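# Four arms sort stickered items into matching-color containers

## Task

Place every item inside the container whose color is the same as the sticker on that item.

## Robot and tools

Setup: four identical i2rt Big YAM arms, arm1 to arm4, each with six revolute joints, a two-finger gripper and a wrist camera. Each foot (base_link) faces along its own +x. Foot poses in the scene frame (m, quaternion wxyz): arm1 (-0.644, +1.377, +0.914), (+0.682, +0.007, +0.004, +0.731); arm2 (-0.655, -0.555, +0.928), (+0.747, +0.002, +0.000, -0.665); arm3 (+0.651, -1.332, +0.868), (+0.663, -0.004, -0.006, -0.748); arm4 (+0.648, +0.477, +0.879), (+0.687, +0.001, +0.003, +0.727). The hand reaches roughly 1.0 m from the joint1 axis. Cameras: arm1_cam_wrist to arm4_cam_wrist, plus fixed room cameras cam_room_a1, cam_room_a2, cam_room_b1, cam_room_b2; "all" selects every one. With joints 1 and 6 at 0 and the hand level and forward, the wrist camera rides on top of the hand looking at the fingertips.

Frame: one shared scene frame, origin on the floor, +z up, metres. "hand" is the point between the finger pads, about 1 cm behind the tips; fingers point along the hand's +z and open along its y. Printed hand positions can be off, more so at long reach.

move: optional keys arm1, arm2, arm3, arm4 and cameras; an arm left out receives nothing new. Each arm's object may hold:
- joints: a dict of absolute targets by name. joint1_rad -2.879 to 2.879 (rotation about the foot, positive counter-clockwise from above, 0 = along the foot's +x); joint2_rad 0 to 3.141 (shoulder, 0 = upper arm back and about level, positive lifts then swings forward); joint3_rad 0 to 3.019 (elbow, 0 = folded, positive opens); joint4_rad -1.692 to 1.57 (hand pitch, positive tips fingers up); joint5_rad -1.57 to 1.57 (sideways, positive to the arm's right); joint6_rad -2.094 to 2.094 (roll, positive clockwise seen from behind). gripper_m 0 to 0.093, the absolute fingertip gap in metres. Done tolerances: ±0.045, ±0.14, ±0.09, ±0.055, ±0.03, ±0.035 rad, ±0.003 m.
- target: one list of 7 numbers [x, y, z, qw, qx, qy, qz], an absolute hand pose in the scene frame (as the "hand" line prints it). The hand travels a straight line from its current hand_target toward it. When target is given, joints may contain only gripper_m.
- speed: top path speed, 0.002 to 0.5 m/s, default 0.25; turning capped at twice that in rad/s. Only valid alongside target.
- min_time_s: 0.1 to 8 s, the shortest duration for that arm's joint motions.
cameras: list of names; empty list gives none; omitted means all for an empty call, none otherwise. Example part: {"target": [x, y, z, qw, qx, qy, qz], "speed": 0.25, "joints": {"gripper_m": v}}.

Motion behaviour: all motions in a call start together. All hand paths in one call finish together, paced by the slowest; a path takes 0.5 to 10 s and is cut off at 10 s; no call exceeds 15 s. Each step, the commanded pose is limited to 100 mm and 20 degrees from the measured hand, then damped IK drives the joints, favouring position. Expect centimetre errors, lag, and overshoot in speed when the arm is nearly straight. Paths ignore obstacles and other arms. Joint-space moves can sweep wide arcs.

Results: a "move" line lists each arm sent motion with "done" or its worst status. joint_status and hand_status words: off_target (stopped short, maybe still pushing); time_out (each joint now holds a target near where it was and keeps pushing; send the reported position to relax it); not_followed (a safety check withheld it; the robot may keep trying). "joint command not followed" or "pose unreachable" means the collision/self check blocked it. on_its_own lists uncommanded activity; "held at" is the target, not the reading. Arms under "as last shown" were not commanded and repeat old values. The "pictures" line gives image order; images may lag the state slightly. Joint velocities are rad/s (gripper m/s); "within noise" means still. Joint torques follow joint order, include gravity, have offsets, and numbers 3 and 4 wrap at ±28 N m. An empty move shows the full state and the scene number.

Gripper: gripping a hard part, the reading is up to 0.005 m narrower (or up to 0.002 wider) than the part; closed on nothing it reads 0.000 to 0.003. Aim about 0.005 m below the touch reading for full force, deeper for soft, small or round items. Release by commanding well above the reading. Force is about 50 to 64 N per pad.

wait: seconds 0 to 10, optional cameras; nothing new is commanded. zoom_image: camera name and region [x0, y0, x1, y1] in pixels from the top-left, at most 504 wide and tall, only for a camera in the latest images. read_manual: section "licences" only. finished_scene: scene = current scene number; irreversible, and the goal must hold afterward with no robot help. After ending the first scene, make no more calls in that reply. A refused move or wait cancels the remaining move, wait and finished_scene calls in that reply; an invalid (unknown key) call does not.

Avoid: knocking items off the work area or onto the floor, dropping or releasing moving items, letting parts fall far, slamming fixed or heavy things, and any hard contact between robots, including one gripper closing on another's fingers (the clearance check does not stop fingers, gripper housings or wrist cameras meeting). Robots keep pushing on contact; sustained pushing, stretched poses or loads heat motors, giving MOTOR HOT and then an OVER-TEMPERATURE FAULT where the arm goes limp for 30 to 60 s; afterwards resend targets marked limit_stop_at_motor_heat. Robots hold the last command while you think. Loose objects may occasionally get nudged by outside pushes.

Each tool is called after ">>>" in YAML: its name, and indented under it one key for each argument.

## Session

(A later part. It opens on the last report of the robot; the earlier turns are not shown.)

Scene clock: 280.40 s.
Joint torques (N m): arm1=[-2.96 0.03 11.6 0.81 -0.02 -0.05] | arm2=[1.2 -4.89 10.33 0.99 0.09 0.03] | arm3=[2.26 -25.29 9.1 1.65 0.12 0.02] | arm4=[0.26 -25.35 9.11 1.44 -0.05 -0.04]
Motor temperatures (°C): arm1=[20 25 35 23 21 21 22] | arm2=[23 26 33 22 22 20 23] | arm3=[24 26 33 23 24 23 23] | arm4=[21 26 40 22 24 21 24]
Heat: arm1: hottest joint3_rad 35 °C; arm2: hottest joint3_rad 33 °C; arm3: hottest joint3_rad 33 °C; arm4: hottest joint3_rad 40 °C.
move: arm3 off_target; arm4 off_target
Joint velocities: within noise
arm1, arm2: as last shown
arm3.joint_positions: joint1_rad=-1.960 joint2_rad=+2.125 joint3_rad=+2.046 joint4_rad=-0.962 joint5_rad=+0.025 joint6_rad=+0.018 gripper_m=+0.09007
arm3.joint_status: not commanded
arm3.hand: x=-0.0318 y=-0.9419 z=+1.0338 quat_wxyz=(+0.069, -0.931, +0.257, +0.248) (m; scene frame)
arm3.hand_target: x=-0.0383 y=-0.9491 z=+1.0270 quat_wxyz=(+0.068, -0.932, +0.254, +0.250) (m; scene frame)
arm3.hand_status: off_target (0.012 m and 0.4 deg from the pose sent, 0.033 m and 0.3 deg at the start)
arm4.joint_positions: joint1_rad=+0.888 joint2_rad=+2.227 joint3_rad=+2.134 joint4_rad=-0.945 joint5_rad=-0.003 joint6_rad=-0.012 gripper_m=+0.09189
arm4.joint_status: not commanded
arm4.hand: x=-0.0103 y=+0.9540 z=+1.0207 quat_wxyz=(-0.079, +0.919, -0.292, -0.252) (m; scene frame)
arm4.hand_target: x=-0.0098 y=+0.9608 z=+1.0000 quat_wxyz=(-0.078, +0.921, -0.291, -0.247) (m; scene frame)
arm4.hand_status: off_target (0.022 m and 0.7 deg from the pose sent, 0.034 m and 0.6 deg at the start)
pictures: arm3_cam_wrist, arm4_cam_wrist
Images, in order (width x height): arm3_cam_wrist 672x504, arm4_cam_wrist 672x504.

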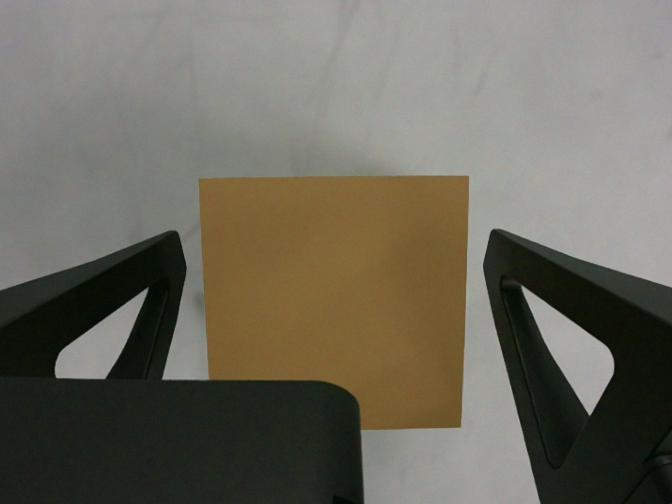

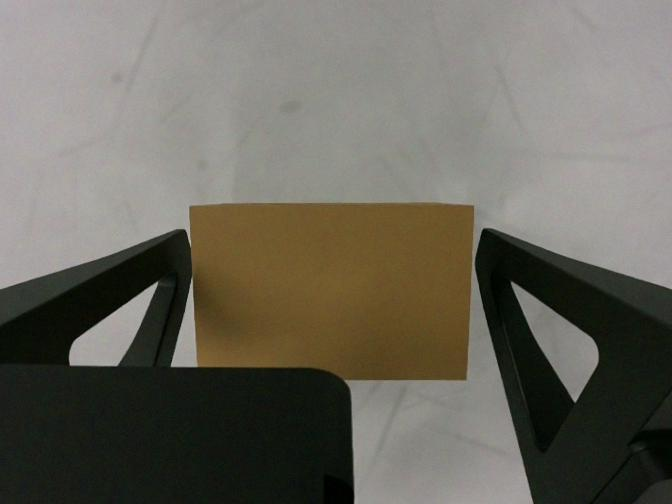

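>>> move:
  arm3: {"joints": {"gripper_m": 0.048}}
  arm4: {"joints": {"gripper_m": 0.058}}
  cameras: []

>>> move:
  arm3: {"target": [-0.025, -0.945, 1.12, -0.0681, 0.9319, -0.254, -0.2497], "speed": 0.12}
  arm4: {"target": [0.0, 0.955, 1.12, -0.0778, 0.9212, -0.2905, -0.2468], "speed": 0.12}
  cameras: ["arm3_cam_wrist", "arm4_cam_wrist"]

Scene clock: 286.23 s.
Joint torques (N m): arm1=[-2.67 -1.2 11.59 0.66 0 -0.06] | arm2=[1.26 -4.84 10.32 0.98 0.08 0.02] | arm3=[2.37 -24.88 9.16 1.63 0.12 0.02] | arm4=[0.56 -24.94 9.13 1.28 -0.04 -0.04]
Motor temperatures (°C): arm1=[20 25 35 23 21 21 22] | arm2=[23 26 32 22 22 20 23] | arm3=[24 26 32 23 24 23 23] | arm4=[21 26 40 22 24 21 24]
Heat: arm1: hottest joint3_rad 35 °C; arm2: hottest joint3_rad 32 °C; arm3: hottest joint3_rad 32 °C; arm4: hottest joint3_rad 40 °C.
move: arm3 off_target; arm4 off_target
Joint velocities: within noise
arm1, arm2: as last shown
arm3.joint_positions: joint1_rad=-1.960 joint2_rad=+2.125 joint3_rad=+2.046 joint4_rad=-0.962 joint5_rad=+0.025 joint6_rad=+0.018 gripper_m=+0.05321
arm3.joint_status: gripper_m off_target (ended at +0.05324, target +0.04800)
arm3.hand: x=-0.0318 y=-0.9419 z=+1.0338 quat_wxyz=(+0.069, -0.931, +0.257, +0.248) (m; scene frame)
arm3.hand_target: x=-0.0383 y=-0.9492 z=+1.0270 quat_wxyz=(+0.068, -0.932, +0.254, +0.250) (m; scene frame)
arm3.hand_status: not commanded
arm4.joint_positions: joint1_rad=+0.888 joint2_rad=+2.227 joint3_rad=+2.134 joint4_rad=-0.944 joint5_rad=-0.004 joint6_rad=-0.013 gripper_m=+0.06958
arm4.joint_status: gripper_m off_target (ended at +0.06960, target +0.05800)
arm4.hand: x=-0.0104 y=+0.9540 z=+1.0207 quat_wxyz=(-0.079, +0.919, -0.291, -0.252) (m; scene frame)
arm4.hand_target: x=-0.0098 y=+0.9608 z=+1.0000 quat_wxyz=(-0.078, +0.921, -0.291, -0.247) (m; scene frame)
arm4.hand_status: not commanded
pictures: none
No camera images: "cameras" was empty.

Scene clock: 287.97 s.
Joint torques (N m): arm1=[-3.31 -1.26 11.71 0.62 -0.08 -0.05] | arm2=[1.2 -4.84 10.32 0.98 0.09 0.03] | arm3=[1.49 -27.34 14.38 0.62 -0.07 -0.1] | arm4=[0.38 -28.86 12.81 0.35 -0.01 -0.04]
Motor temperatures (°C): arm1=[20 25 35 23 21 21 22] | arm2=[23 26 32 22 22 20 23] | arm3=[24 26 32 23 24 23 23] | arm4=[21 26 40 22 24 21 25]
Heat: arm1: hottest joint3_rad 35 °C; arm2: hottest joint3_rad 32 °C; arm3: hottest joint3_rad 32 °C; arm4: hottest joint3_rad 40 °C.
move: arm3 off_target; arm4 off_target
Joint velocities: within noise
arm1, arm2: as last shown
arm3.joint_positions: joint1_rad=-1.960 joint2_rad=+2.110 joint3_rad=+2.161 joint4_rad=-1.157 joint5_rad=+0.023 joint6_rad=+0.018 gripper_m=+0.05321
arm3.joint_status: not commanded
arm3.hand: x=-0.0165 y=-0.9501 z=+1.0798 quat_wxyz=(+0.061, -0.939, +0.258, +0.218) (m; scene frame)
arm3.hand_target: x=-0.0232 y=-0.9460 z=+1.1199 quat_wxyz=(+0.068, -0.932, +0.254, +0.250) (m; scene frame)
arm3.hand_status: off_target (0.041 m and 3.8 deg from the pose sent, 0.087 m and 0.3 deg at the start)
arm4.joint_positions: joint1_rad=+0.888 joint2_rad=+2.226 joint3_rad=+2.318 joint4_rad=-1.198 joint5_rad=-0.004 joint6_rad=-0.013 gripper_m=+0.06958
arm4.joint_status: not commanded
arm4.hand: x=+0.0022 y=+0.9457 z=+1.0836 quat_wxyz=(-0.069, +0.927, -0.294, -0.221) (m; scene frame)
arm4.hand_target: x=+0.0014 y=+0.9541 z=+1.1198 quat_wxyz=(-0.078, +0.921, -0.290, -0.247) (m; scene frame)
arm4.hand_status: off_target (0.038 m and 3.2 deg from the pose sent, 0.100 m and 0.7 deg at the start)
pictures: arm3_cam_wrist, arm4_cam_wrist
Images, in order (width x height): arm3_cam_wrist 672x504, arm4_cam_wrist 672x504.

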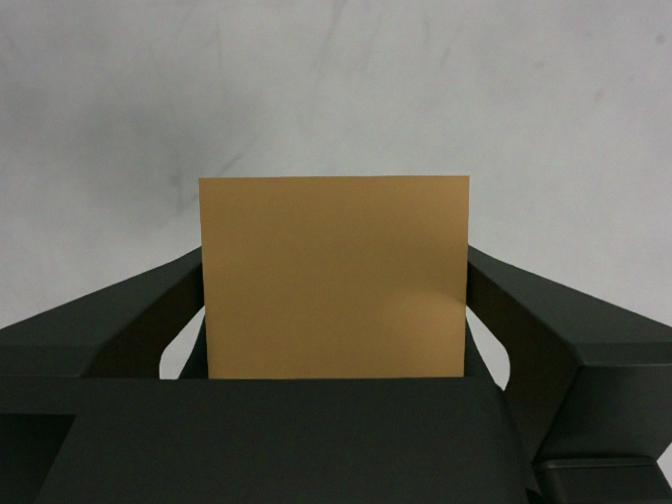

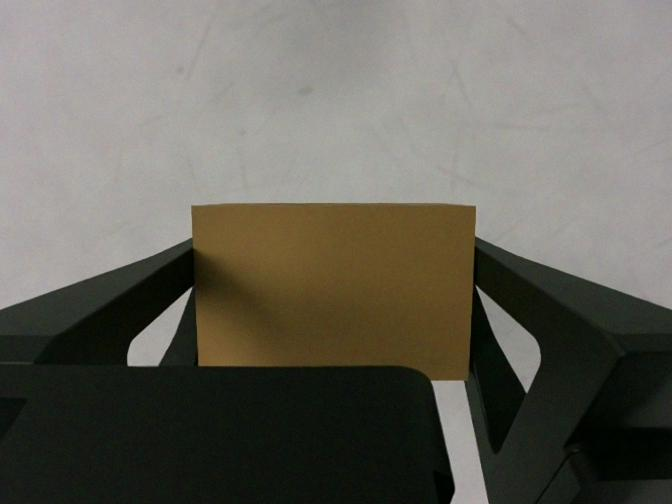

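>>> move:
  arm3: {"target": [0.394, -1.177, 1.12, -0.0681, 0.9319, -0.254, -0.2497], "speed": 0.2}
  arm4: {"target": [0.404, 0.651, 1.12, -0.0778, 0.9212, -0.2905, -0.2468], "speed": 0.2}
  cameras: []

>>> move:
  arm1: {"joints": {"joint1_rad": -1.2, "joint2_rad": 0.535, "joint3_rad": 0.992, "joint4_rad": -1.504, "joint5_rad": 0, "joint6_rad": 0}, "min_time_s": 3.5}
  arm2: {"joints": {"joint1_rad": 0.4, "joint2_rad": 0.535, "joint3_rad": 0.992, "joint4_rad": -1.504, "joint5_rad": 0, "joint6_rad": 0}, "min_time_s": 3.5}
  arm3: {"joints": {"joint1_rad": -0.3, "joint2_rad": 0.692, "joint3_rad": 0.9, "joint4_rad": -1.118, "joint5_rad": 0, "joint6_rad": 0}, "min_time_s": 2.6}
  arm4: {"joints": {"joint1_rad": -1.186, "joint2_rad": 1.491, "joint3_rad": 0.856, "joint4_rad": -0.4035, "joint5_rad": 0, "joint6_rad": 0}, "min_time_s": 3.5}
  cameras: ["arm4_cam_wrist"]

>>> move:
  arm3: {"joints": {"joint1_rad": 1.07, "joint2_rad": 1.332, "joint3_rad": 1.157, "joint4_rad": -0.872, "joint5_rad": 0, "joint6_rad": 0}, "min_time_s": 2.6}
  cameras: ["arm3_cam_wrist", "cam_room_a1", "cam_room_a2"]

Scene clock: 356.67 s.
Joint torques (N m): arm1=[-2.84 -0.67 11.52 0.64 -0.08 -0.03] | arm2=[1.26 -4.78 10.33 1.01 0.09 0.02] | arm3=[0.44 -2.43 9.51 0.83 -0.08 -0.12] | arm4=[1.61 -2.43 9.48 0.46 0.19 0.17]
Motor temperatures (°C): arm1=[20 24 36 23 21 21 22] | arm2=[23 25 32 22 22 20 23] | arm3=[24 27 38 23 24 23 24] | arm4=[21 29 47 22 24 21 26]
Heat: arm1: hottest joint3_rad 36 °C; arm2: hottest joint3_rad 32 °C; arm3: hottest joint3_rad 38 °C; arm4: hottest joint3_rad 47 °C.
move: arm3 done; arm4 done
Joint velocities: within noise
arm1, arm2: as last shown
arm3.joint_positions: joint1_rad=-1.960 joint2_rad=+0.747 joint3_rad=+0.832 joint4_rad=-1.113 joint5_rad=+0.018 joint6_rad=+0.011 gripper_m=+0.05321
arm3.joint_status: not commanded
arm3.hand: x=+0.3916 y=-1.1791 z=+1.1231 quat_wxyz=(+0.068, -0.931, +0.252, +0.256) (m; scene frame)
arm3.hand_target: x=+0.3940 y=-1.1771 z=+1.1199 quat_wxyz=(+0.068, -0.932, +0.254, +0.250) (m; scene frame)
arm3.hand_status: done (0.004 m and 0.7 deg from the pose sent, 0.471 m and 3.8 deg at the start)
arm4.joint_positions: joint1_rad=+0.896 joint2_rad=+0.756 joint3_rad=+0.795 joint4_rad=-1.076 joint5_rad=+0.002 joint6_rad=-0.013 gripper_m=+0.06958
arm4.joint_status: not commanded
arm4.hand: x=+0.4043 y=+0.6531 z=+1.1207 quat_wxyz=(-0.080, +0.920, -0.288, -0.252) (m; scene frame)
arm4.hand_target: x=+0.4040 y=+0.6511 z=+1.1201 quat_wxyz=(-0.078, +0.921, -0.290, -0.247) (m; scene frame)
arm4.hand_status: done (0.002 m and 0.7 deg from the pose sent, 0.500 m and 3.2 deg at the start)
pictures: none
No camera images: "cameras" was empty.

Scene clock: 360.53 s.
Joint torques (N m): arm1=[-0.85 1.67 15.86 0.84 0.07 0.04] | arm2=[0.03 -0.97 15.49 1.14 -0.12 0.01] | arm3=[1.73 -2.9 14.91 0.91 -0.01 -0.11] | arm4=[0.97 -11.87 10.56 1.43 0.04 0.16]
Motor temperatures (°C): arm1=[20 24 36 23 21 21 22] | arm2=[23 25 33 22 22 20 23] | arm3=[24 27 37 23 24 23 24] | arm4=[21 29 46 22 24 21 26]
Heat: arm1: hottest joint3_rad 36 °C; arm2: hottest joint3_rad 33 °C; arm3: hottest joint3_rad 37 °C; arm4: hottest joint3_rad 46 °C.
move: arm1 done; arm2 done; arm3 done; arm4 done
Joint velocities: within noise
arm1.joint_positions: joint1_rad=-1.209 joint2_rad=+0.542 joint3_rad=+0.932 joint4_rad=-1.495 joint5_rad=-0.002 joint6_rad=+0.002 gripper_m=+0.09196
arm1.joint_status: all done
arm1.hand: x=-0.4597 y=+1.4587 z=+1.2193 quat_wxyz=(-0.218, +0.206, -0.952, -0.053) (m; scene frame)
arm1.hand_target: x=-0.4596 y=+1.4600 z=+1.2471 quat_wxyz=(-0.245, +0.210, -0.945, -0.059) (m; scene frame)
arm1.hand_status: not commanded
arm2.joint_positions: joint1_rad=+0.408 joint2_rad=+0.544 joint3_rad=+0.935 joint4_rad=-1.491 joint5_rad=+0.002 joint6_rad=+0.006 gripper_m=+0.08993
arm2.joint_status: all done
arm2.hand: x=-0.5568 y=-0.7287 z=+1.2371 quat_wxyz=(-0.202, -0.489, -0.841, +0.115) (m; scene frame)
arm2.hand_target: x=-0.5585 y=-0.7282 z=+1.2635 quat_wxyz=(-0.224, -0.486, -0.835, +0.128) (m; scene frame)
arm2.hand_status: not commanded
arm3.joint_positions: joint1_rad=-0.308 joint2_rad=+0.702 joint3_rad=+0.838 joint4_rad=-1.113 joint5_rad=+0.001 joint6_rad=+0.007 gripper_m=+0.05319
arm3.joint_status: all done
arm3.hand: x=+0.5279 y=-1.5949 z=+1.1442 quat_wxyz=(-0.164, -0.805, -0.512, +0.249) (m; scene frame)
arm3.hand_target: x=+0.5278 y=-1.6005 z=+1.1788 quat_wxyz=(-0.182, -0.793, -0.512, +0.276) (m; scene frame)
arm3.hand_status: not commanded
arm4.joint_positions: joint1_rad=-1.193 joint2_rad=+1.477 joint3_rad=+0.808 joint4_rad=-0.422 joint5_rad=+0.002 joint6_rad=-0.012 gripper_m=+0.06959
arm4.joint_status: all done
arm4.hand: x=+1.0731 y=+0.6737 z=+0.9332 quat_wxyz=(-0.230, +0.215, -0.948, -0.048) (m; scene frame)
arm4.hand_target: x=+1.0938 y=+0.6877 z=+0.9493 quat_wxyz=(-0.254, +0.211, -0.942, -0.057) (m; scene frame)
arm4.hand_status: not commanded
pictures: arm4_cam_wrist
Images, in order (width x height): arm4_cam_wrist 672x504.

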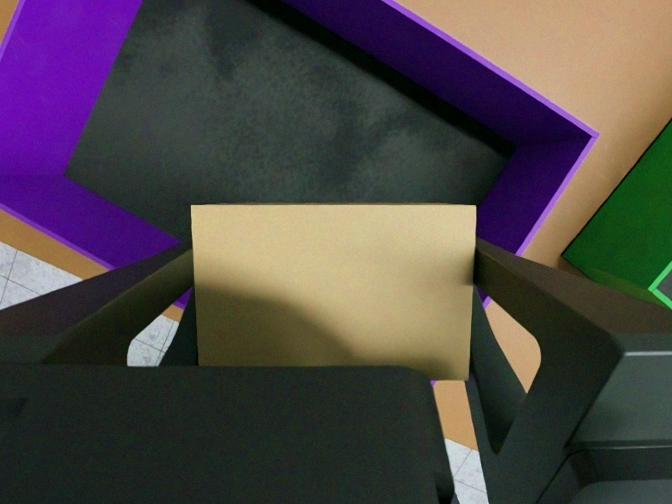

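Scene clock: 363.50 s.
Joint torques (N m): arm1=[-1.32 2.49 16.21 0.84 0.07 -0.01] | arm2=[0.09 -0.91 15.53 1.14 -0.13 0.01] | arm3=[1.14 -11.22 14.45 1.59 0.05 -0.11] | arm4=[1.08 -11.28 10.66 1.42 -0.01 0.14]
Motor temperatures (°C): arm1=[20 24 36 23 21 21 22] | arm2=[23 25 33 22 22 20 23] | arm3=[24 27 37 23 24 23 25] | arm4=[21 29 46 22 24 21 26]
Heat: arm1: hottest joint3_rad 36 °C; arm2: hottest joint3_rad 33 °C; arm3: hottest joint3_rad 37 °C; arm4: hottest joint3_rad 46 °C.
move: arm3 done
Joint velocities: within noise
arm1, arm2, arm4: as last shown
arm3.joint_positions: joint1_rad=+1.070 joint2_rad=+1.329 joint3_rad=+1.097 joint4_rad=-0.888 joint5_rad=-0.001 joint6_rad=+0.007 gripper_m=+0.05317
arm3.joint_status: all done
arm3.hand: x=+1.0383 y=-1.6067 z=+1.0752 quat_wxyz=(-0.216, -0.300, -0.926, +0.074) (m; scene frame)
arm3.hand_target: x=+1.0557 y=-1.6189 z=+1.1051 quat_wxyz=(-0.249, -0.294, -0.919, +0.085) (m; scene frame)
arm3.hand_status: not commanded
pictures: arm3_cam_wrist, cam_room_a1, cam_room_a2
Images, in order (width x height): arm3_cam_wrist 672x504, cam_room_a1 672x504, cam_room_a2 672x504.

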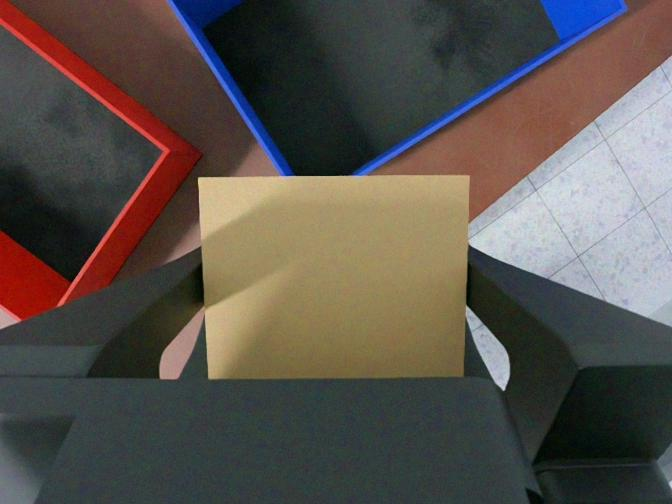

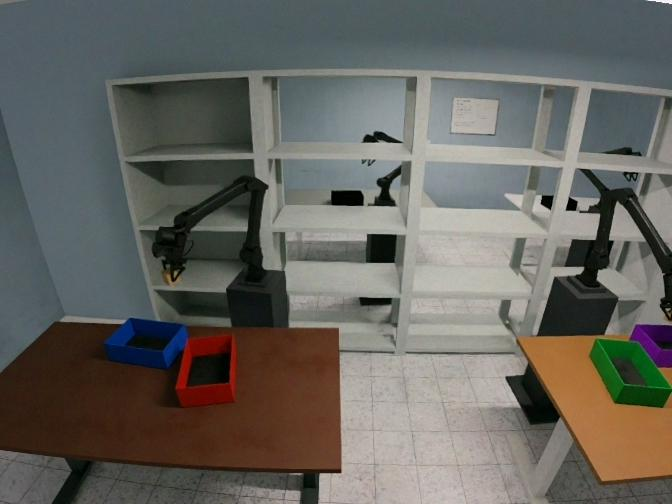

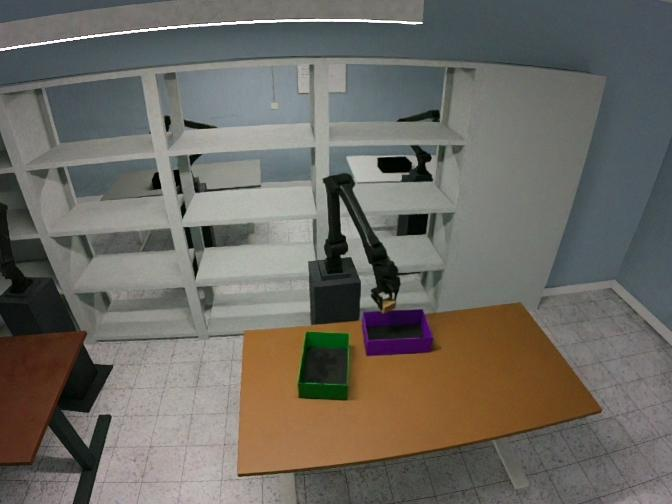

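>>> move:
  arm3: {"target": [1.15, -1.732, 0.965, -0.2641, -0.3173, -0.906, 0.0925], "speed": 0.18}
  arm4: {"target": [1.106, 0.722, 0.86, -0.2688, 0.2122, -0.9376, -0.0608], "speed": 0.12}
  cameras: ["arm3_cam_wrist", "arm4_cam_wrist"]

Scene clock: 401.87 s.
Joint torques (N m): arm1=[-1.08 1.96 16.13 0.76 0.06 0.01] | arm2=[0.03 -0.91 15.51 1.11 -0.13 0.01] | arm3=[0.21 -18.78 12.77 1.69 -0.07 -0.08] | arm4=[1.32 -13.8 7.38 1.51 0.25 0.19]
Motor temperatures (°C): arm1=[20 24 37 23 21 21 21] | arm2=[23 25 36 22 22 20 23] | arm3=[24 26 35 23 24 23 25] | arm4=[21 27 43 22 24 21 27]
Heat: arm1: hottest joint3_rad 37 °C; arm2: hottest joint3_rad 36 °C; arm3: hottest joint3_rad 35 °C; arm4: hottest joint3_rad 43 °C.
move: arm3 off_target; arm4 off_target
Joint velocities: within noise
arm1, arm2: as last shown
arm3.joint_positions: joint1_rad=+1.024 joint2_rad=+1.795 joint3_rad=+1.243 joint4_rad=-0.532 joint5_rad=-0.009 joint6_rad=+0.003 gripper_m=+0.05317
arm3.joint_status: not commanded
arm3.hand: x=+1.1333 y=-1.7093 z=+0.9384 quat_wxyz=(-0.232, -0.317, -0.916, +0.081) (m; scene frame)
arm3.hand_target: x=+1.1482 y=-1.7308 z=+0.9658 quat_wxyz=(-0.264, -0.317, -0.906, +0.093) (m; scene frame)
arm3.hand_status: off_target (0.039 m and 4.1 deg from the pose sent, 0.201 m and 6.7 deg at the start)
arm4.joint_positions: joint1_rad=-1.132 joint2_rad=+1.718 joint3_rad=+0.808 joint4_rad=-0.124 joint5_rad=+0.025 joint6_rad=+0.034 gripper_m=+0.06959
arm4.joint_status: not commanded
arm4.hand: x=+1.0950 y=+0.7132 z=+0.8567 quat_wxyz=(-0.256, +0.217, -0.940, -0.057) (m; scene frame)
arm4.hand_target: x=+1.1055 y=+0.7219 z=+0.8603 quat_wxyz=(-0.269, +0.212, -0.938, -0.061) (m; scene frame)
arm4.hand_status: off_target (0.014 m and 1.6 deg from the pose sent, 0.094 m and 4.9 deg at the start)
pictures: arm3_cam_wrist, arm4_cam_wrist
Images, in order (width x height): arm3_cam_wrist 672x504, arm4_cam_wrist 672x504.

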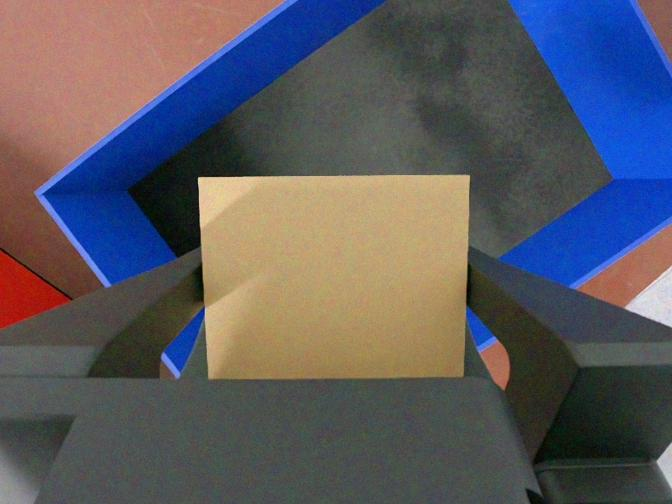

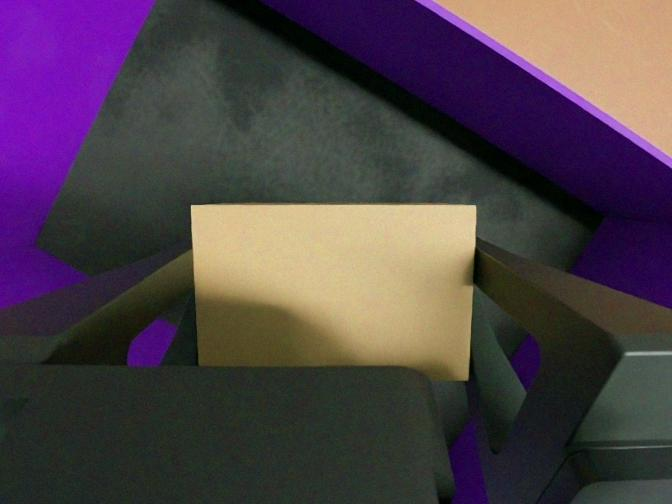

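>>> move:
  arm3: {"target": [1.15, -1.755, 0.865, -0.2641, -0.3173, -0.906, 0.0925], "speed": 0.12}
  arm4: {"target": [1.104, 0.724, 0.785, -0.2688, 0.2122, -0.9376, -0.0608], "speed": 0.1}
  cameras: []

>>> move:
  arm3: {"target": [1.15, -1.755, 0.8, -0.2641, -0.3173, -0.906, 0.0925], "speed": 0.1}
  arm4: {"target": [1.104, 0.724, 0.756, -0.2688, 0.2122, -0.9376, -0.0608], "speed": 0.06}
  cameras: ["arm3_cam_wrist", "arm4_cam_wrist"]

Scene clock: 416.97 s.
Joint torques (N m): arm1=[-1.38 1.85 15.98 0.69 0.11 -0.01] | arm2=[0.03 -0.97 15.49 1.11 -0.12 0] | arm3=[0.15 -19.6 9.21 1.78 -0.08 -0.12] | arm4=[1.32 -15.03 4.85 1.48 0.25 0.19]
Motor temperatures (°C): arm1=[20 24 38 23 21 21 21] | arm2=[23 25 37 22 22 20 23] | arm3=[24 27 35 23 24 23 25] | arm4=[21 26 41 22 24 21 27]
Heat: arm1: hottest joint3_rad 38 °C; arm2: hottest joint3_rad 37 °C; arm3: hottest joint3_rad 35 °C; arm4: hottest joint3_rad 41 °C.
move: arm3 off_target; arm4 done
Joint velocities: within noise
arm1, arm2: as last shown
arm3.joint_positions: joint1_rad=+0.995 joint2_rad=+1.971 joint3_rad=+1.243 joint4_rad=-0.318 joint5_rad=-0.025 joint6_rad=-0.018 gripper_m=+0.05317
arm3.joint_status: not commanded
arm3.hand: x=+1.1452 y=-1.7401 z=+0.8574 quat_wxyz=(-0.250, -0.317, -0.911, +0.086) (m; scene frame)
arm3.hand_target: x=+1.1494 y=-1.7547 z=+0.8651 quat_wxyz=(-0.264, -0.317, -0.906, +0.093) (m; scene frame)
arm3.hand_status: off_target (0.017 m and 1.9 deg from the pose sent, 0.088 m and 4.1 deg at the start)
arm4.joint_positions: joint1_rad=-1.127 joint2_rad=+1.914 joint3_rad=+0.808 joint4_rad=+0.087 joint5_rad=+0.029 joint6_rad=+0.040 gripper_m=+0.06959
arm4.joint_status: not commanded
arm4.hand: x=+1.1015 y=+0.7188 z=+0.7878 quat_wxyz=(-0.264, +0.216, -0.938, -0.058) (m; scene frame)
arm4.hand_target: x=+1.1038 y=+0.7239 z=+0.7850 quat_wxyz=(-0.269, +0.212, -0.938, -0.061) (m; scene frame)
arm4.hand_status: done (0.006 m and 0.8 deg from the pose sent, 0.073 m and 1.6 deg at the start)
pictures: none
No camera images: "cameras" was empty.

Scene clock: 418.27 s.
Joint torques (N m): arm1=[-1.03 2.49 16.14 0.69 0.09 -0.05] | arm2=[0.03 -0.97 15.49 1.1 -0.12 0.01] | arm3=[0.15 -20.48 7.05 1.81 -0.08 -0.11] | arm4=[1.2 -15.33 4.77 1.51 0.24 0.16]
Motor temperatures (°C): arm1=[20 24 38 23 21 21 21] | arm2=[23 25 37 22 22 20 23] | arm3=[24 27 35 23 24 23 25] | arm4=[21 26 40 22 24 21 27]
Heat: arm1: hottest joint3_rad 38 °C; arm2: hottest joint3_rad 37 °C; arm3: hottest joint3_rad 35 °C; arm4: hottest joint3_rad 40 °C.
move: arm3 done; arm4 done
Joint velocities: within noise
arm1, arm2: as last shown
arm3.joint_positions: joint1_rad=+0.995 joint2_rad=+2.091 joint3_rad=+1.243 joint4_rad=-0.180 joint5_rad=-0.025 joint6_rad=-0.018 gripper_m=+0.05317
arm3.joint_status: not commanded
arm3.hand: x=+1.1519 y=-1.7464 z=+0.8004 quat_wxyz=(-0.258, -0.316, -0.909, +0.089) (m; scene frame)
arm3.hand_target: x=+1.1498 y=-1.7550 z=+0.8001 quat_wxyz=(-0.264, -0.317, -0.906, +0.093) (m; scene frame)
arm3.hand_status: done (0.009 m and 0.9 deg from the pose sent, 0.060 m and 1.9 deg at the start)
arm4.joint_positions: joint1_rad=-1.127 joint2_rad=+1.991 joint3_rad=+0.808 joint4_rad=+0.163 joint5_rad=+0.029 joint6_rad=+0.040 gripper_m=+0.06959
arm4.joint_status: not commanded
arm4.hand: x=+1.0996 y=+0.7177 z=+0.7596 quat_wxyz=(-0.263, +0.216, -0.939, -0.058) (m; scene frame)
arm4.hand_target: x=+1.1037 y=+0.7239 z=+0.7561 quat_wxyz=(-0.269, +0.212, -0.938, -0.061) (m; scene frame)
arm4.hand_status: done (0.008 m and 0.9 deg from the pose sent, 0.032 m and 0.8 deg at the start)
pictures: arm3_cam_wrist, arm4_cam_wrist
Images, in order (width x height): arm3_cam_wrist 672x504, arm4_cam_wrist 672x504.

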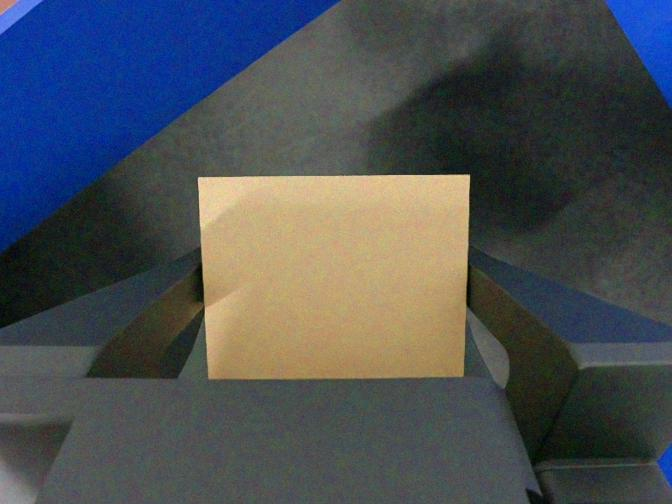

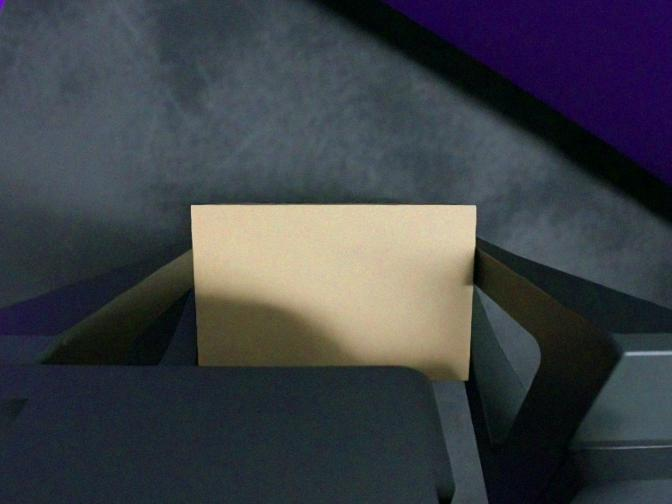

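>>> move:
  arm3: {"target": [1.148, -1.755, 0.773, -0.2641, -0.3173, -0.906, 0.0925], "speed": 0.06}
  arm4: {"target": [1.104, 0.724, 0.739, -0.2688, 0.2122, -0.9376, -0.0608], "speed": 0.04}
  cameras: []

>>> move:
  arm3: {"target": [1.148, -1.755, 0.754, -0.2641, -0.3173, -0.906, 0.0925], "speed": 0.04}
  arm4: {"target": [1.104, 0.724, 0.729, -0.2688, 0.2122, -0.9376, -0.0608], "speed": 0.04}
  cameras: []

Scene clock: 424.87 s.
Joint torques (N m): arm1=[-0.56 1.96 16.01 0.83 0.1 -0.03] | arm2=[0.09 -0.97 15.5 1.11 -0.13 0.01] | arm3=[0.21 -20.54 6.3 1.83 -0.09 -0.12] | arm4=[1.32 -13.86 5.04 1.5 0.23 0.12]
Motor temperatures (°C): arm1=[20 24 38 23 21 21 21] | arm2=[23 25 37 22 22 20 23] | arm3=[24 27 34 23 24 23 25] | arm4=[21 26 39 22 24 21 27]
Heat: arm1: hottest joint3_rad 38 °C; arm2: hottest joint3_rad 37 °C; arm3: hottest joint3_rad 34 °C; arm4: hottest joint3_rad 39 °C.
move: arm3 done; arm4 off_target
Joint velocities: within noise
arm1, arm2: as last shown
arm3.joint_positions: joint1_rad=+0.995 joint2_rad=+2.140 joint3_rad=+1.243 joint4_rad=-0.124 joint5_rad=-0.025 joint6_rad=-0.019 gripper_m=+0.05317
arm3.joint_status: not commanded
arm3.hand: x=+1.1529 y=-1.7474 z=+0.7767 quat_wxyz=(-0.261, -0.315, -0.908, +0.090) (m; scene frame)
arm3.hand_target: x=+1.1478 y=-1.7549 z=+0.7730 quat_wxyz=(-0.264, -0.317, -0.906, +0.093) (m; scene frame)
arm3.hand_status: done (0.010 m and 0.6 deg from the pose sent, 0.029 m and 0.9 deg at the start)
arm4.joint_positions: joint1_rad=-1.127 joint2_rad=+2.029 joint3_rad=+0.808 joint4_rad=+0.205 joint5_rad=+0.029 joint6_rad=+0.043 gripper_m=+0.06959
arm4.joint_status: not commanded
arm4.hand: x=+1.0989 y=+0.7173 z=+0.7464 quat_wxyz=(-0.265, +0.214, -0.938, -0.059) (m; scene frame)
arm4.hand_target: x=+1.1036 y=+0.7238 z=+0.7392 quat_wxyz=(-0.269, +0.212, -0.938, -0.061) (m; scene frame)
arm4.hand_status: off_target (0.011 m and 0.6 deg from the pose sent, 0.022 m and 0.9 deg at the start)
pictures: none
No camera images: "cameras" was empty.

Scene clock: 425.87 s.
Joint torques (N m): arm1=[-1.14 2.37 16.03 0.84 0.07 0] | arm2=[0.15 -0.91 15.5 1.1 -0.12 0.01] | arm3=[0.09 -20.19 6.34 1.74 -0.08 -0.12] | arm4=[1.26 -12.45 5.18 1.43 0.24 0.14]
Motor temperatures (°C): arm1=[20 24 38 23 21 21 21] | arm2=[23 25 37 22 22 20 23] | arm3=[24 27 34 23 24 23 25] | arm4=[21 26 39 22 24 21 27]
Heat: arm1: hottest joint3_rad 38 °C; arm2: hottest joint3_rad 37 °C; arm3: hottest joint3_rad 34 °C; arm4: hottest joint3_rad 39 °C.
move: arm3 off_target; arm4 off_target
Joint velocities: within noise
arm1, arm2: as last shown
arm3.joint_positions: joint1_rad=+0.995 joint2_rad=+2.175 joint3_rad=+1.243 joint4_rad=-0.085 joint5_rad=-0.025 joint6_rad=-0.019 gripper_m=+0.05317
arm3.joint_status: not commanded
arm3.hand: x=+1.1529 y=-1.7476 z=+0.7598 quat_wxyz=(-0.263, -0.314, -0.908, +0.090) (m; scene frame)
arm3.hand_target: x=+1.1478 y=-1.7548 z=+0.7541 quat_wxyz=(-0.264, -0.317, -0.906, +0.093) (m; scene frame)
arm3.hand_status: off_target (0.011 m and 0.5 deg from the pose sent, 0.024 m and 0.6 deg at the start)
arm4.joint_positions: joint1_rad=-1.127 joint2_rad=+2.037 joint3_rad=+0.808 joint4_rad=+0.233 joint5_rad=+0.029 joint6_rad=+0.044 gripper_m=+0.06959
arm4.joint_status: not commanded
arm4.hand: x=+1.1023 y=+0.7192 z=+0.7465 quat_wxyz=(-0.274, +0.213, -0.936, -0.062) (m; scene frame)
arm4.hand_target: x=+1.1031 y=+0.7235 z=+0.7296 quat_wxyz=(-0.269, +0.212, -0.938, -0.061) (m; scene frame)
arm4.hand_status: off_target (0.018 m and 0.7 deg from the pose sent, 0.019 m and 0.6 deg at the start)
pictures: none
No camera images: "cameras" was empty.

>>> move:
  arm3: {"target": [1.146, -1.754, 0.745, -0.2443, -0.3192, -0.9116, 0.0855], "speed": 0.04}
  arm4: {"target": [1.103, 0.7235, 0.742, -0.2574, 0.2129, -0.9408, -0.0582], "speed": 0.05}
  cameras: []

>>> move:
  arm4: {"joints": {"gripper_m": 0.092}}
  cameras: ["arm3_cam_wrist", "arm4_cam_wrist"]

Scene clock: 434.10 s.
Joint torques (N m): arm1=[-1.38 1.9 16.06 0.83 0.08 0.02] | arm2=[0.09 -0.91 15.5 1.13 -0.12 0] | arm3=[0.15 -18.67 8.13 0.38 -0.07 -0.1] | arm4=[1.2 -16.21 4.82 0.18 0.19 0.14]
Motor temperatures (°C): arm1=[20 24 39 23 21 21 21] | arm2=[23 25 37 22 22 20 23] | arm3=[24 26 33 23 24 23 25] | arm4=[21 26 37 22 24 21 27]
Heat: arm1: hottest joint3_rad 39 °C; arm2: hottest joint3_rad 37 °C; arm3: hottest joint3_rad 33 °C; arm4: hottest joint3_rad 37 °C.
move: arm3 off_target; arm4 done
Joint velocities: within noise
arm1, arm2: as last shown
arm3.joint_positions: joint1_rad=+0.995 joint2_rad=+2.175 joint3_rad=+1.245 joint4_rad=-0.102 joint5_rad=-0.025 joint6_rad=-0.022 gripper_m=+0.05317
arm3.joint_status: not commanded
arm3.hand: x=+1.1510 y=-1.7461 z=+0.7582 quat_wxyz=(-0.256, -0.314, -0.910, +0.088) (m; scene frame)
arm3.hand_target: x=+1.1456 y=-1.7536 z=+0.7453 quat_wxyz=(-0.245, -0.319, -0.912, +0.085) (m; scene frame)
arm3.hand_status: off_target (0.016 m and 1.5 deg from the pose sent, 0.018 m and 2.3 deg at the start)
arm4.joint_positions: joint1_rad=-1.127 joint2_rad=+2.036 joint3_rad=+0.821 joint4_rad=+0.196 joint5_rad=+0.029 joint6_rad=+0.044 gripper_m=+0.06959
arm4.joint_status: not commanded
arm4.hand: x=+1.1025 y=+0.7193 z=+0.7457 quat_wxyz=(-0.264, +0.214, -0.939, -0.059) (m; scene frame)
arm4.hand_target: x=+1.1029 y=+0.7234 z=+0.7420 quat_wxyz=(-0.258, +0.213, -0.941, -0.058) (m; scene frame)
arm4.hand_status: done (0.006 m and 0.8 deg from the pose sent, 0.006 m and 2.1 deg at the start)
pictures: none
No camera images: "cameras" was empty.

Scene clock: 434.60 s.
Joint torques (N m): arm1=[-0.38 2.26 16.06 0.62 0.1 -0.02] | arm2=[0.03 -0.85 15.51 1.13 -0.13 0] | arm3=[0.09 -18.55 8.09 0.35 -0.07 -0.1] | arm4=[1.08 -15.68 4.66 0.4 0.19 0.11]
Motor temperatures (°C): arm1=[20 24 39 23 21 21 21] | arm2=[23 25 37 22 22 20 23] | arm3=[24 26 33 23 24 23 25] | arm4=[21 26 37 22 24 21 27]
Heat: arm1: hottest joint3_rad 39 °C; arm2: hottest joint3_rad 37 °C; arm3: hottest joint3_rad 33 °C; arm4: hottest joint3_rad 37 °C.
move: arm4 done
Joint velocities: within noise
arm1.joint_positions: joint1_rad=-1.209 joint2_rad=+0.542 joint3_rad=+0.932 joint4_rad=-1.495 joint5_rad=-0.002 joint6_rad=+0.002 gripper_m=+0.09196
arm1.joint_status: not commanded
arm1.hand: x=-0.4597 y=+1.4587 z=+1.2193 quat_wxyz=(-0.218, +0.206, -0.952, -0.053) (m; scene frame)
arm1.hand_target: x=-0.4596 y=+1.4600 z=+1.2471 quat_wxyz=(-0.245, +0.210, -0.945, -0.059) (m; scene frame)
arm1.hand_status: not commanded
arm2.joint_positions: joint1_rad=+0.408 joint2_rad=+0.544 joint3_rad=+0.935 joint4_rad=-1.491 joint5_rad=+0.002 joint6_rad=+0.006 gripper_m=+0.08993
arm2.joint_status: not commanded
arm2.hand: x=-0.5568 y=-0.7287 z=+1.2371 quat_wxyz=(-0.202, -0.489, -0.841, +0.115) (m; scene frame)
arm2.hand_target: x=-0.5585 y=-0.7282 z=+1.2635 quat_wxyz=(-0.224, -0.486, -0.835, +0.128) (m; scene frame)
arm2.hand_status: not commanded
arm3: as last shown
arm4.joint_positions: joint1_rad=-1.127 joint2_rad=+2.036 joint3_rad=+0.822 joint4_rad=+0.189 joint5_rad=+0.029 joint6_rad=+0.044 gripper_m=+0.09191
arm4.joint_status: all done
arm4.hand: x=+1.1014 y=+0.7187 z=+0.7449 quat_wxyz=(-0.261, +0.214, -0.940, -0.058) (m; scene frame)
arm4.hand_target: x=+1.1029 y=+0.7234 z=+0.7420 quat_wxyz=(-0.257, +0.213, -0.941, -0.058) (m; scene frame)
arm4.hand_status: not commanded
pictures: arm3_cam_wrist, arm4_cam_wrist
Images, in order (width x height): arm3_cam_wrist 672x504, arm4_cam_wrist 672x504.

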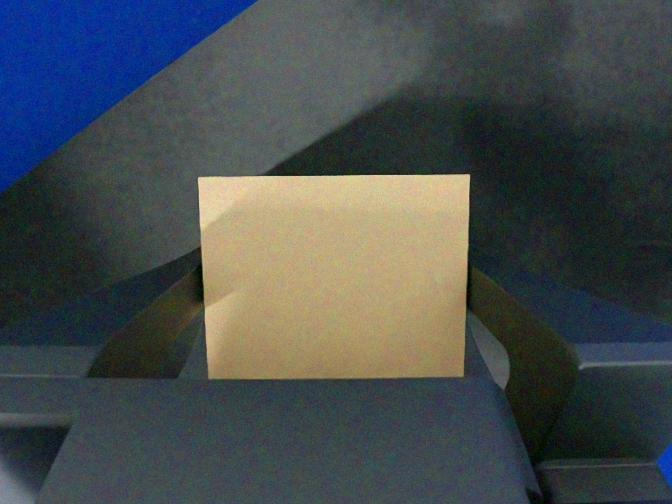

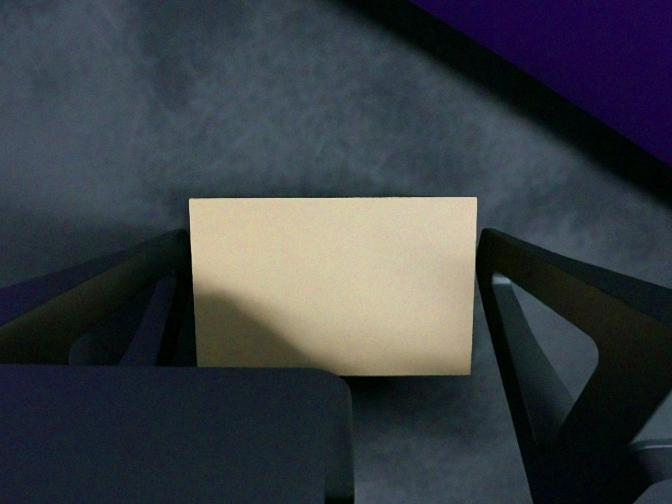

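>>> move:
  arm3: {"target": [1.146, -1.754, 0.735, -0.2443, -0.3192, -0.9116, 0.0855], "speed": 0.04}
  arm4: {"target": [1.085, 0.712, 0.95, -0.2574, 0.2129, -0.9408, -0.0582], "speed": 0.15}
  cameras: ["arm4_cam_wrist"]

Scene clock: 440.47 s.
Joint torques (N m): arm1=[-1.2 2.9 15.99 0.73 0.08 0] | arm2=[0.15 -0.91 15.49 1.13 -0.13 0.01] | arm3=[0.21 -16.73 8.08 1.09 -0.07 -0.11] | arm4=[1.08 -13.33 10.28 0.5 0.11 0.1]
Motor temperatures (°C): arm1=[20 24 39 23 21 21 21] | arm2=[23 24 37 22 22 20 23] | arm3=[24 26 33 23 24 23 25] | arm4=[21 26 37 22 24 21 26]
Heat: arm1: hottest joint3_rad 39 °C; arm2: hottest joint3_rad 37 °C; arm3: hottest joint3_rad 33 °C; arm4: hottest joint3_rad 37 °C.
move: arm3 off_target; arm4 off_target
Joint velocities: within noise
arm1, arm2: as last shown
arm3.joint_positions: joint1_rad=+0.995 joint2_rad=+2.176 joint3_rad=+1.245 joint4_rad=-0.102 joint5_rad=-0.025 joint6_rad=-0.022 gripper_m=+0.05317
arm3.joint_status: not commanded
arm3.hand: x=+1.1510 y=-1.7460 z=+0.7577 quat_wxyz=(-0.256, -0.314, -0.910, +0.088) (m; scene frame)
arm3.hand_target: x=+1.1450 y=-1.7531 z=+0.7356 quat_wxyz=(-0.244, -0.319, -0.912, +0.085) (m; scene frame)
arm3.hand_status: off_target (0.025 m and 1.5 deg from the pose sent, 0.025 m and 1.5 deg at the start)
arm4.joint_positions: joint1_rad=-1.127 joint2_rad=+1.498 joint3_rad=+0.816 joint4_rad=-0.385 joint5_rad=+0.029 joint6_rad=+0.044 gripper_m=+0.09191
arm4.joint_status: not commanded
arm4.hand: x=+1.0703 y=+0.7019 z=+0.9312 quat_wxyz=(-0.241, +0.215, -0.945, -0.052) (m; scene frame)
arm4.hand_target: x=+1.0843 y=+0.7116 z=+0.9503 quat_wxyz=(-0.258, +0.213, -0.941, -0.058) (m; scene frame)
arm4.hand_status: off_target (0.026 m and 2.1 deg from the pose sent, 0.206 m and 0.5 deg at the start)
pictures: arm4_cam_wrist
Images, in order (width x height): arm4_cam_wrist 672x504.

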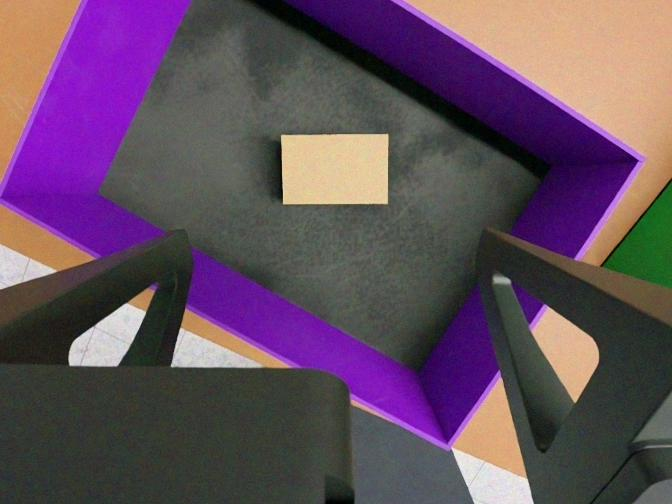

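Arm4 done. Arm3 in contact; relieve and release.

>>> move:
  arm3: {"target": [1.147, -1.754, 0.752, -0.2443, -0.3192, -0.9116, 0.0855], "speed": 0.05}
  cameras: []

>>> move:
  arm3: {"joints": {"gripper_m": 0.09}}
  cameras: ["arm3_cam_wrist"]

>>> move:
  arm3: {"target": [1.125, -1.735, 0.95, -0.2443, -0.3192, -0.9116, 0.0855], "speed": 0.15}
  cameras: ["arm3_cam_wrist"]

Scene clock: 445.50 s.
Joint torques (N m): arm1=[-1.08 2.2 16.06 0.85 0.11 0.01] | arm2=[0.09 -0.97 15.5 1.14 -0.12 0.01] | arm3=[0.21 -19.84 7.87 0.2 -0.05 -0.1] | arm4=[1.2 -13.45 10.21 0.47 0.14 0.09]
Motor temperatures (°C): arm1=[20 24 39 23 21 21 21] | arm2=[23 24 38 22 22 20 23] | arm3=[24 26 33 23 24 23 25] | arm4=[21 26 37 22 24 21 26]
Heat: arm1: hottest joint3_rad 39 °C; arm2: hottest joint3_rad 38 °C; arm3: hottest joint3_rad 33 °C; arm4: hottest joint3_rad 37 °C.
move: arm3 off_target
Joint velocities: within noise
arm1, arm2, arm4: as last shown
arm3.joint_positions: joint1_rad=+0.995 joint2_rad=+2.176 joint3_rad=+1.249 joint4_rad=-0.114 joint5_rad=-0.025 joint6_rad=-0.022 gripper_m=+0.05317
arm3.joint_status: not commanded
arm3.hand: x=+1.1506 y=-1.7458 z=+0.7576 quat_wxyz=(-0.252, -0.314, -0.911, +0.087) (m; scene frame)
arm3.hand_target: x=+1.1467 y=-1.7538 z=+0.7520 quat_wxyz=(-0.244, -0.319, -0.912, +0.085) (m; scene frame)
arm3.hand_status: off_target (0.011 m and 1.1 deg from the pose sent, 0.011 m and 1.5 deg at the start)
pictures: none
No camera images: "cameras" was empty.

Scene clock: 446.07 s.
Joint torques (N m): arm1=[-0.85 2.55 16.05 0.96 0.11 -0.02] | arm2=[0.15 -0.91 15.5 1.11 -0.12 0.01] | arm3=[0.21 -19.9 7.86 0.68 -0.05 -0.11] | arm4=[1.55 -13.22 10.1 0.35 0.12 0.09]
Motor temperatures (°C): arm1=[20 24 39 23 21 21 21] | arm2=[23 24 38 22 22 20 23] | arm3=[24 26 33 23 24 23 25] | arm4=[21 26 37 22 24 21 26]
Heat: arm1: hottest joint3_rad 39 °C; arm2: hottest joint3_rad 38 °C; arm3: hottest joint3_rad 33 °C; arm4: hottest joint3_rad 37 °C.
move: arm3 done
Joint velocities: within noise
arm1, arm2, arm4: as last shown
arm3.joint_positions: joint1_rad=+0.995 joint2_rad=+2.178 joint3_rad=+1.249 joint4_rad=-0.126 joint5_rad=-0.025 joint6_rad=-0.022 gripper_m=+0.08996
arm3.joint_status: all done
arm3.hand: x=+1.1483 y=-1.7439 z=+0.7551 quat_wxyz=(-0.246, -0.315, -0.913, +0.084) (m; scene frame)
arm3.hand_target: x=+1.1467 y=-1.7538 z=+0.7520 quat_wxyz=(-0.244, -0.319, -0.912, +0.085) (m; scene frame)
arm3.hand_status: not commanded
pictures: arm3_cam_wrist
Images, in order (width x height): arm3_cam_wrist 672x504.

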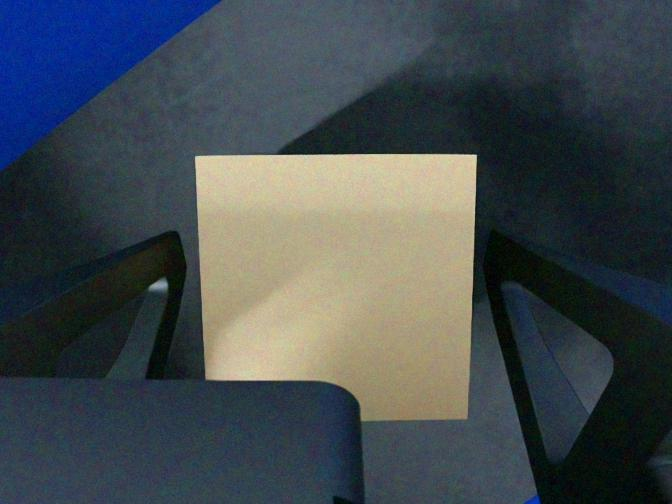

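Scene clock: 448.07 s.
Joint torques (N m): arm1=[-1.38 2.43 16.28 0.64 0.09 0] | arm2=[0.09 -0.97 15.53 1.14 -0.13 0.01] | arm3=[0.09 -18.67 9.92 0.72 -0.08 -0.12] | arm4=[1.32 -13.51 10.22 0.29 0.13 0.07]
Motor temperatures (°C): arm1=[20 24 39 23 21 21 21] | arm2=[23 24 38 22 22 20 23] | arm3=[24 26 33 23 24 23 25] | arm4=[21 25 37 22 24 21 26]
Heat: arm1: hottest joint3_rad 39 °C; arm2: hottest joint3_rad 38 °C; arm3: hottest joint3_rad 33 °C; arm4: hottest joint3_rad 37 °C.
move: arm3 off_target
Joint velocities: within noise
arm1, arm2, arm4: as last shown
arm3.joint_positions: joint1_rad=+0.994 joint2_rad=+1.796 joint3_rad=+1.244 joint4_rad=-0.521 joint5_rad=-0.025 joint6_rad=-0.022 gripper_m=+0.08996
arm3.joint_status: not commanded
arm3.hand: x=+1.1257 y=-1.7238 z=+0.9401 quat_wxyz=(-0.238, -0.317, -0.915, +0.081) (m; scene frame)
arm3.hand_target: x=+1.1248 y=-1.7349 z=+0.9499 quat_wxyz=(-0.244, -0.319, -0.912, +0.086) (m; scene frame)
arm3.hand_status: off_target (0.015 m and 1.0 deg from the pose sent, 0.196 m and 0.5 deg at the start)
pictures: arm3_cam_wrist
Images, in order (width x height): arm3_cam_wrist 672x504.

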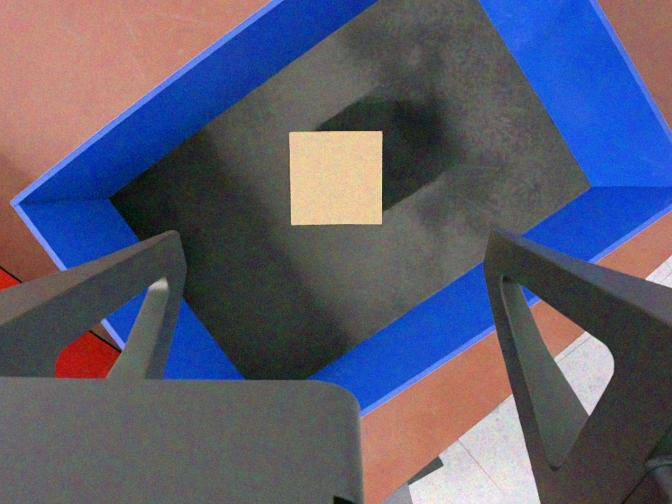

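Both items are packed in their matching containers.

>>> finished_scene:
  scene: 3

The scene is finished: the task was done.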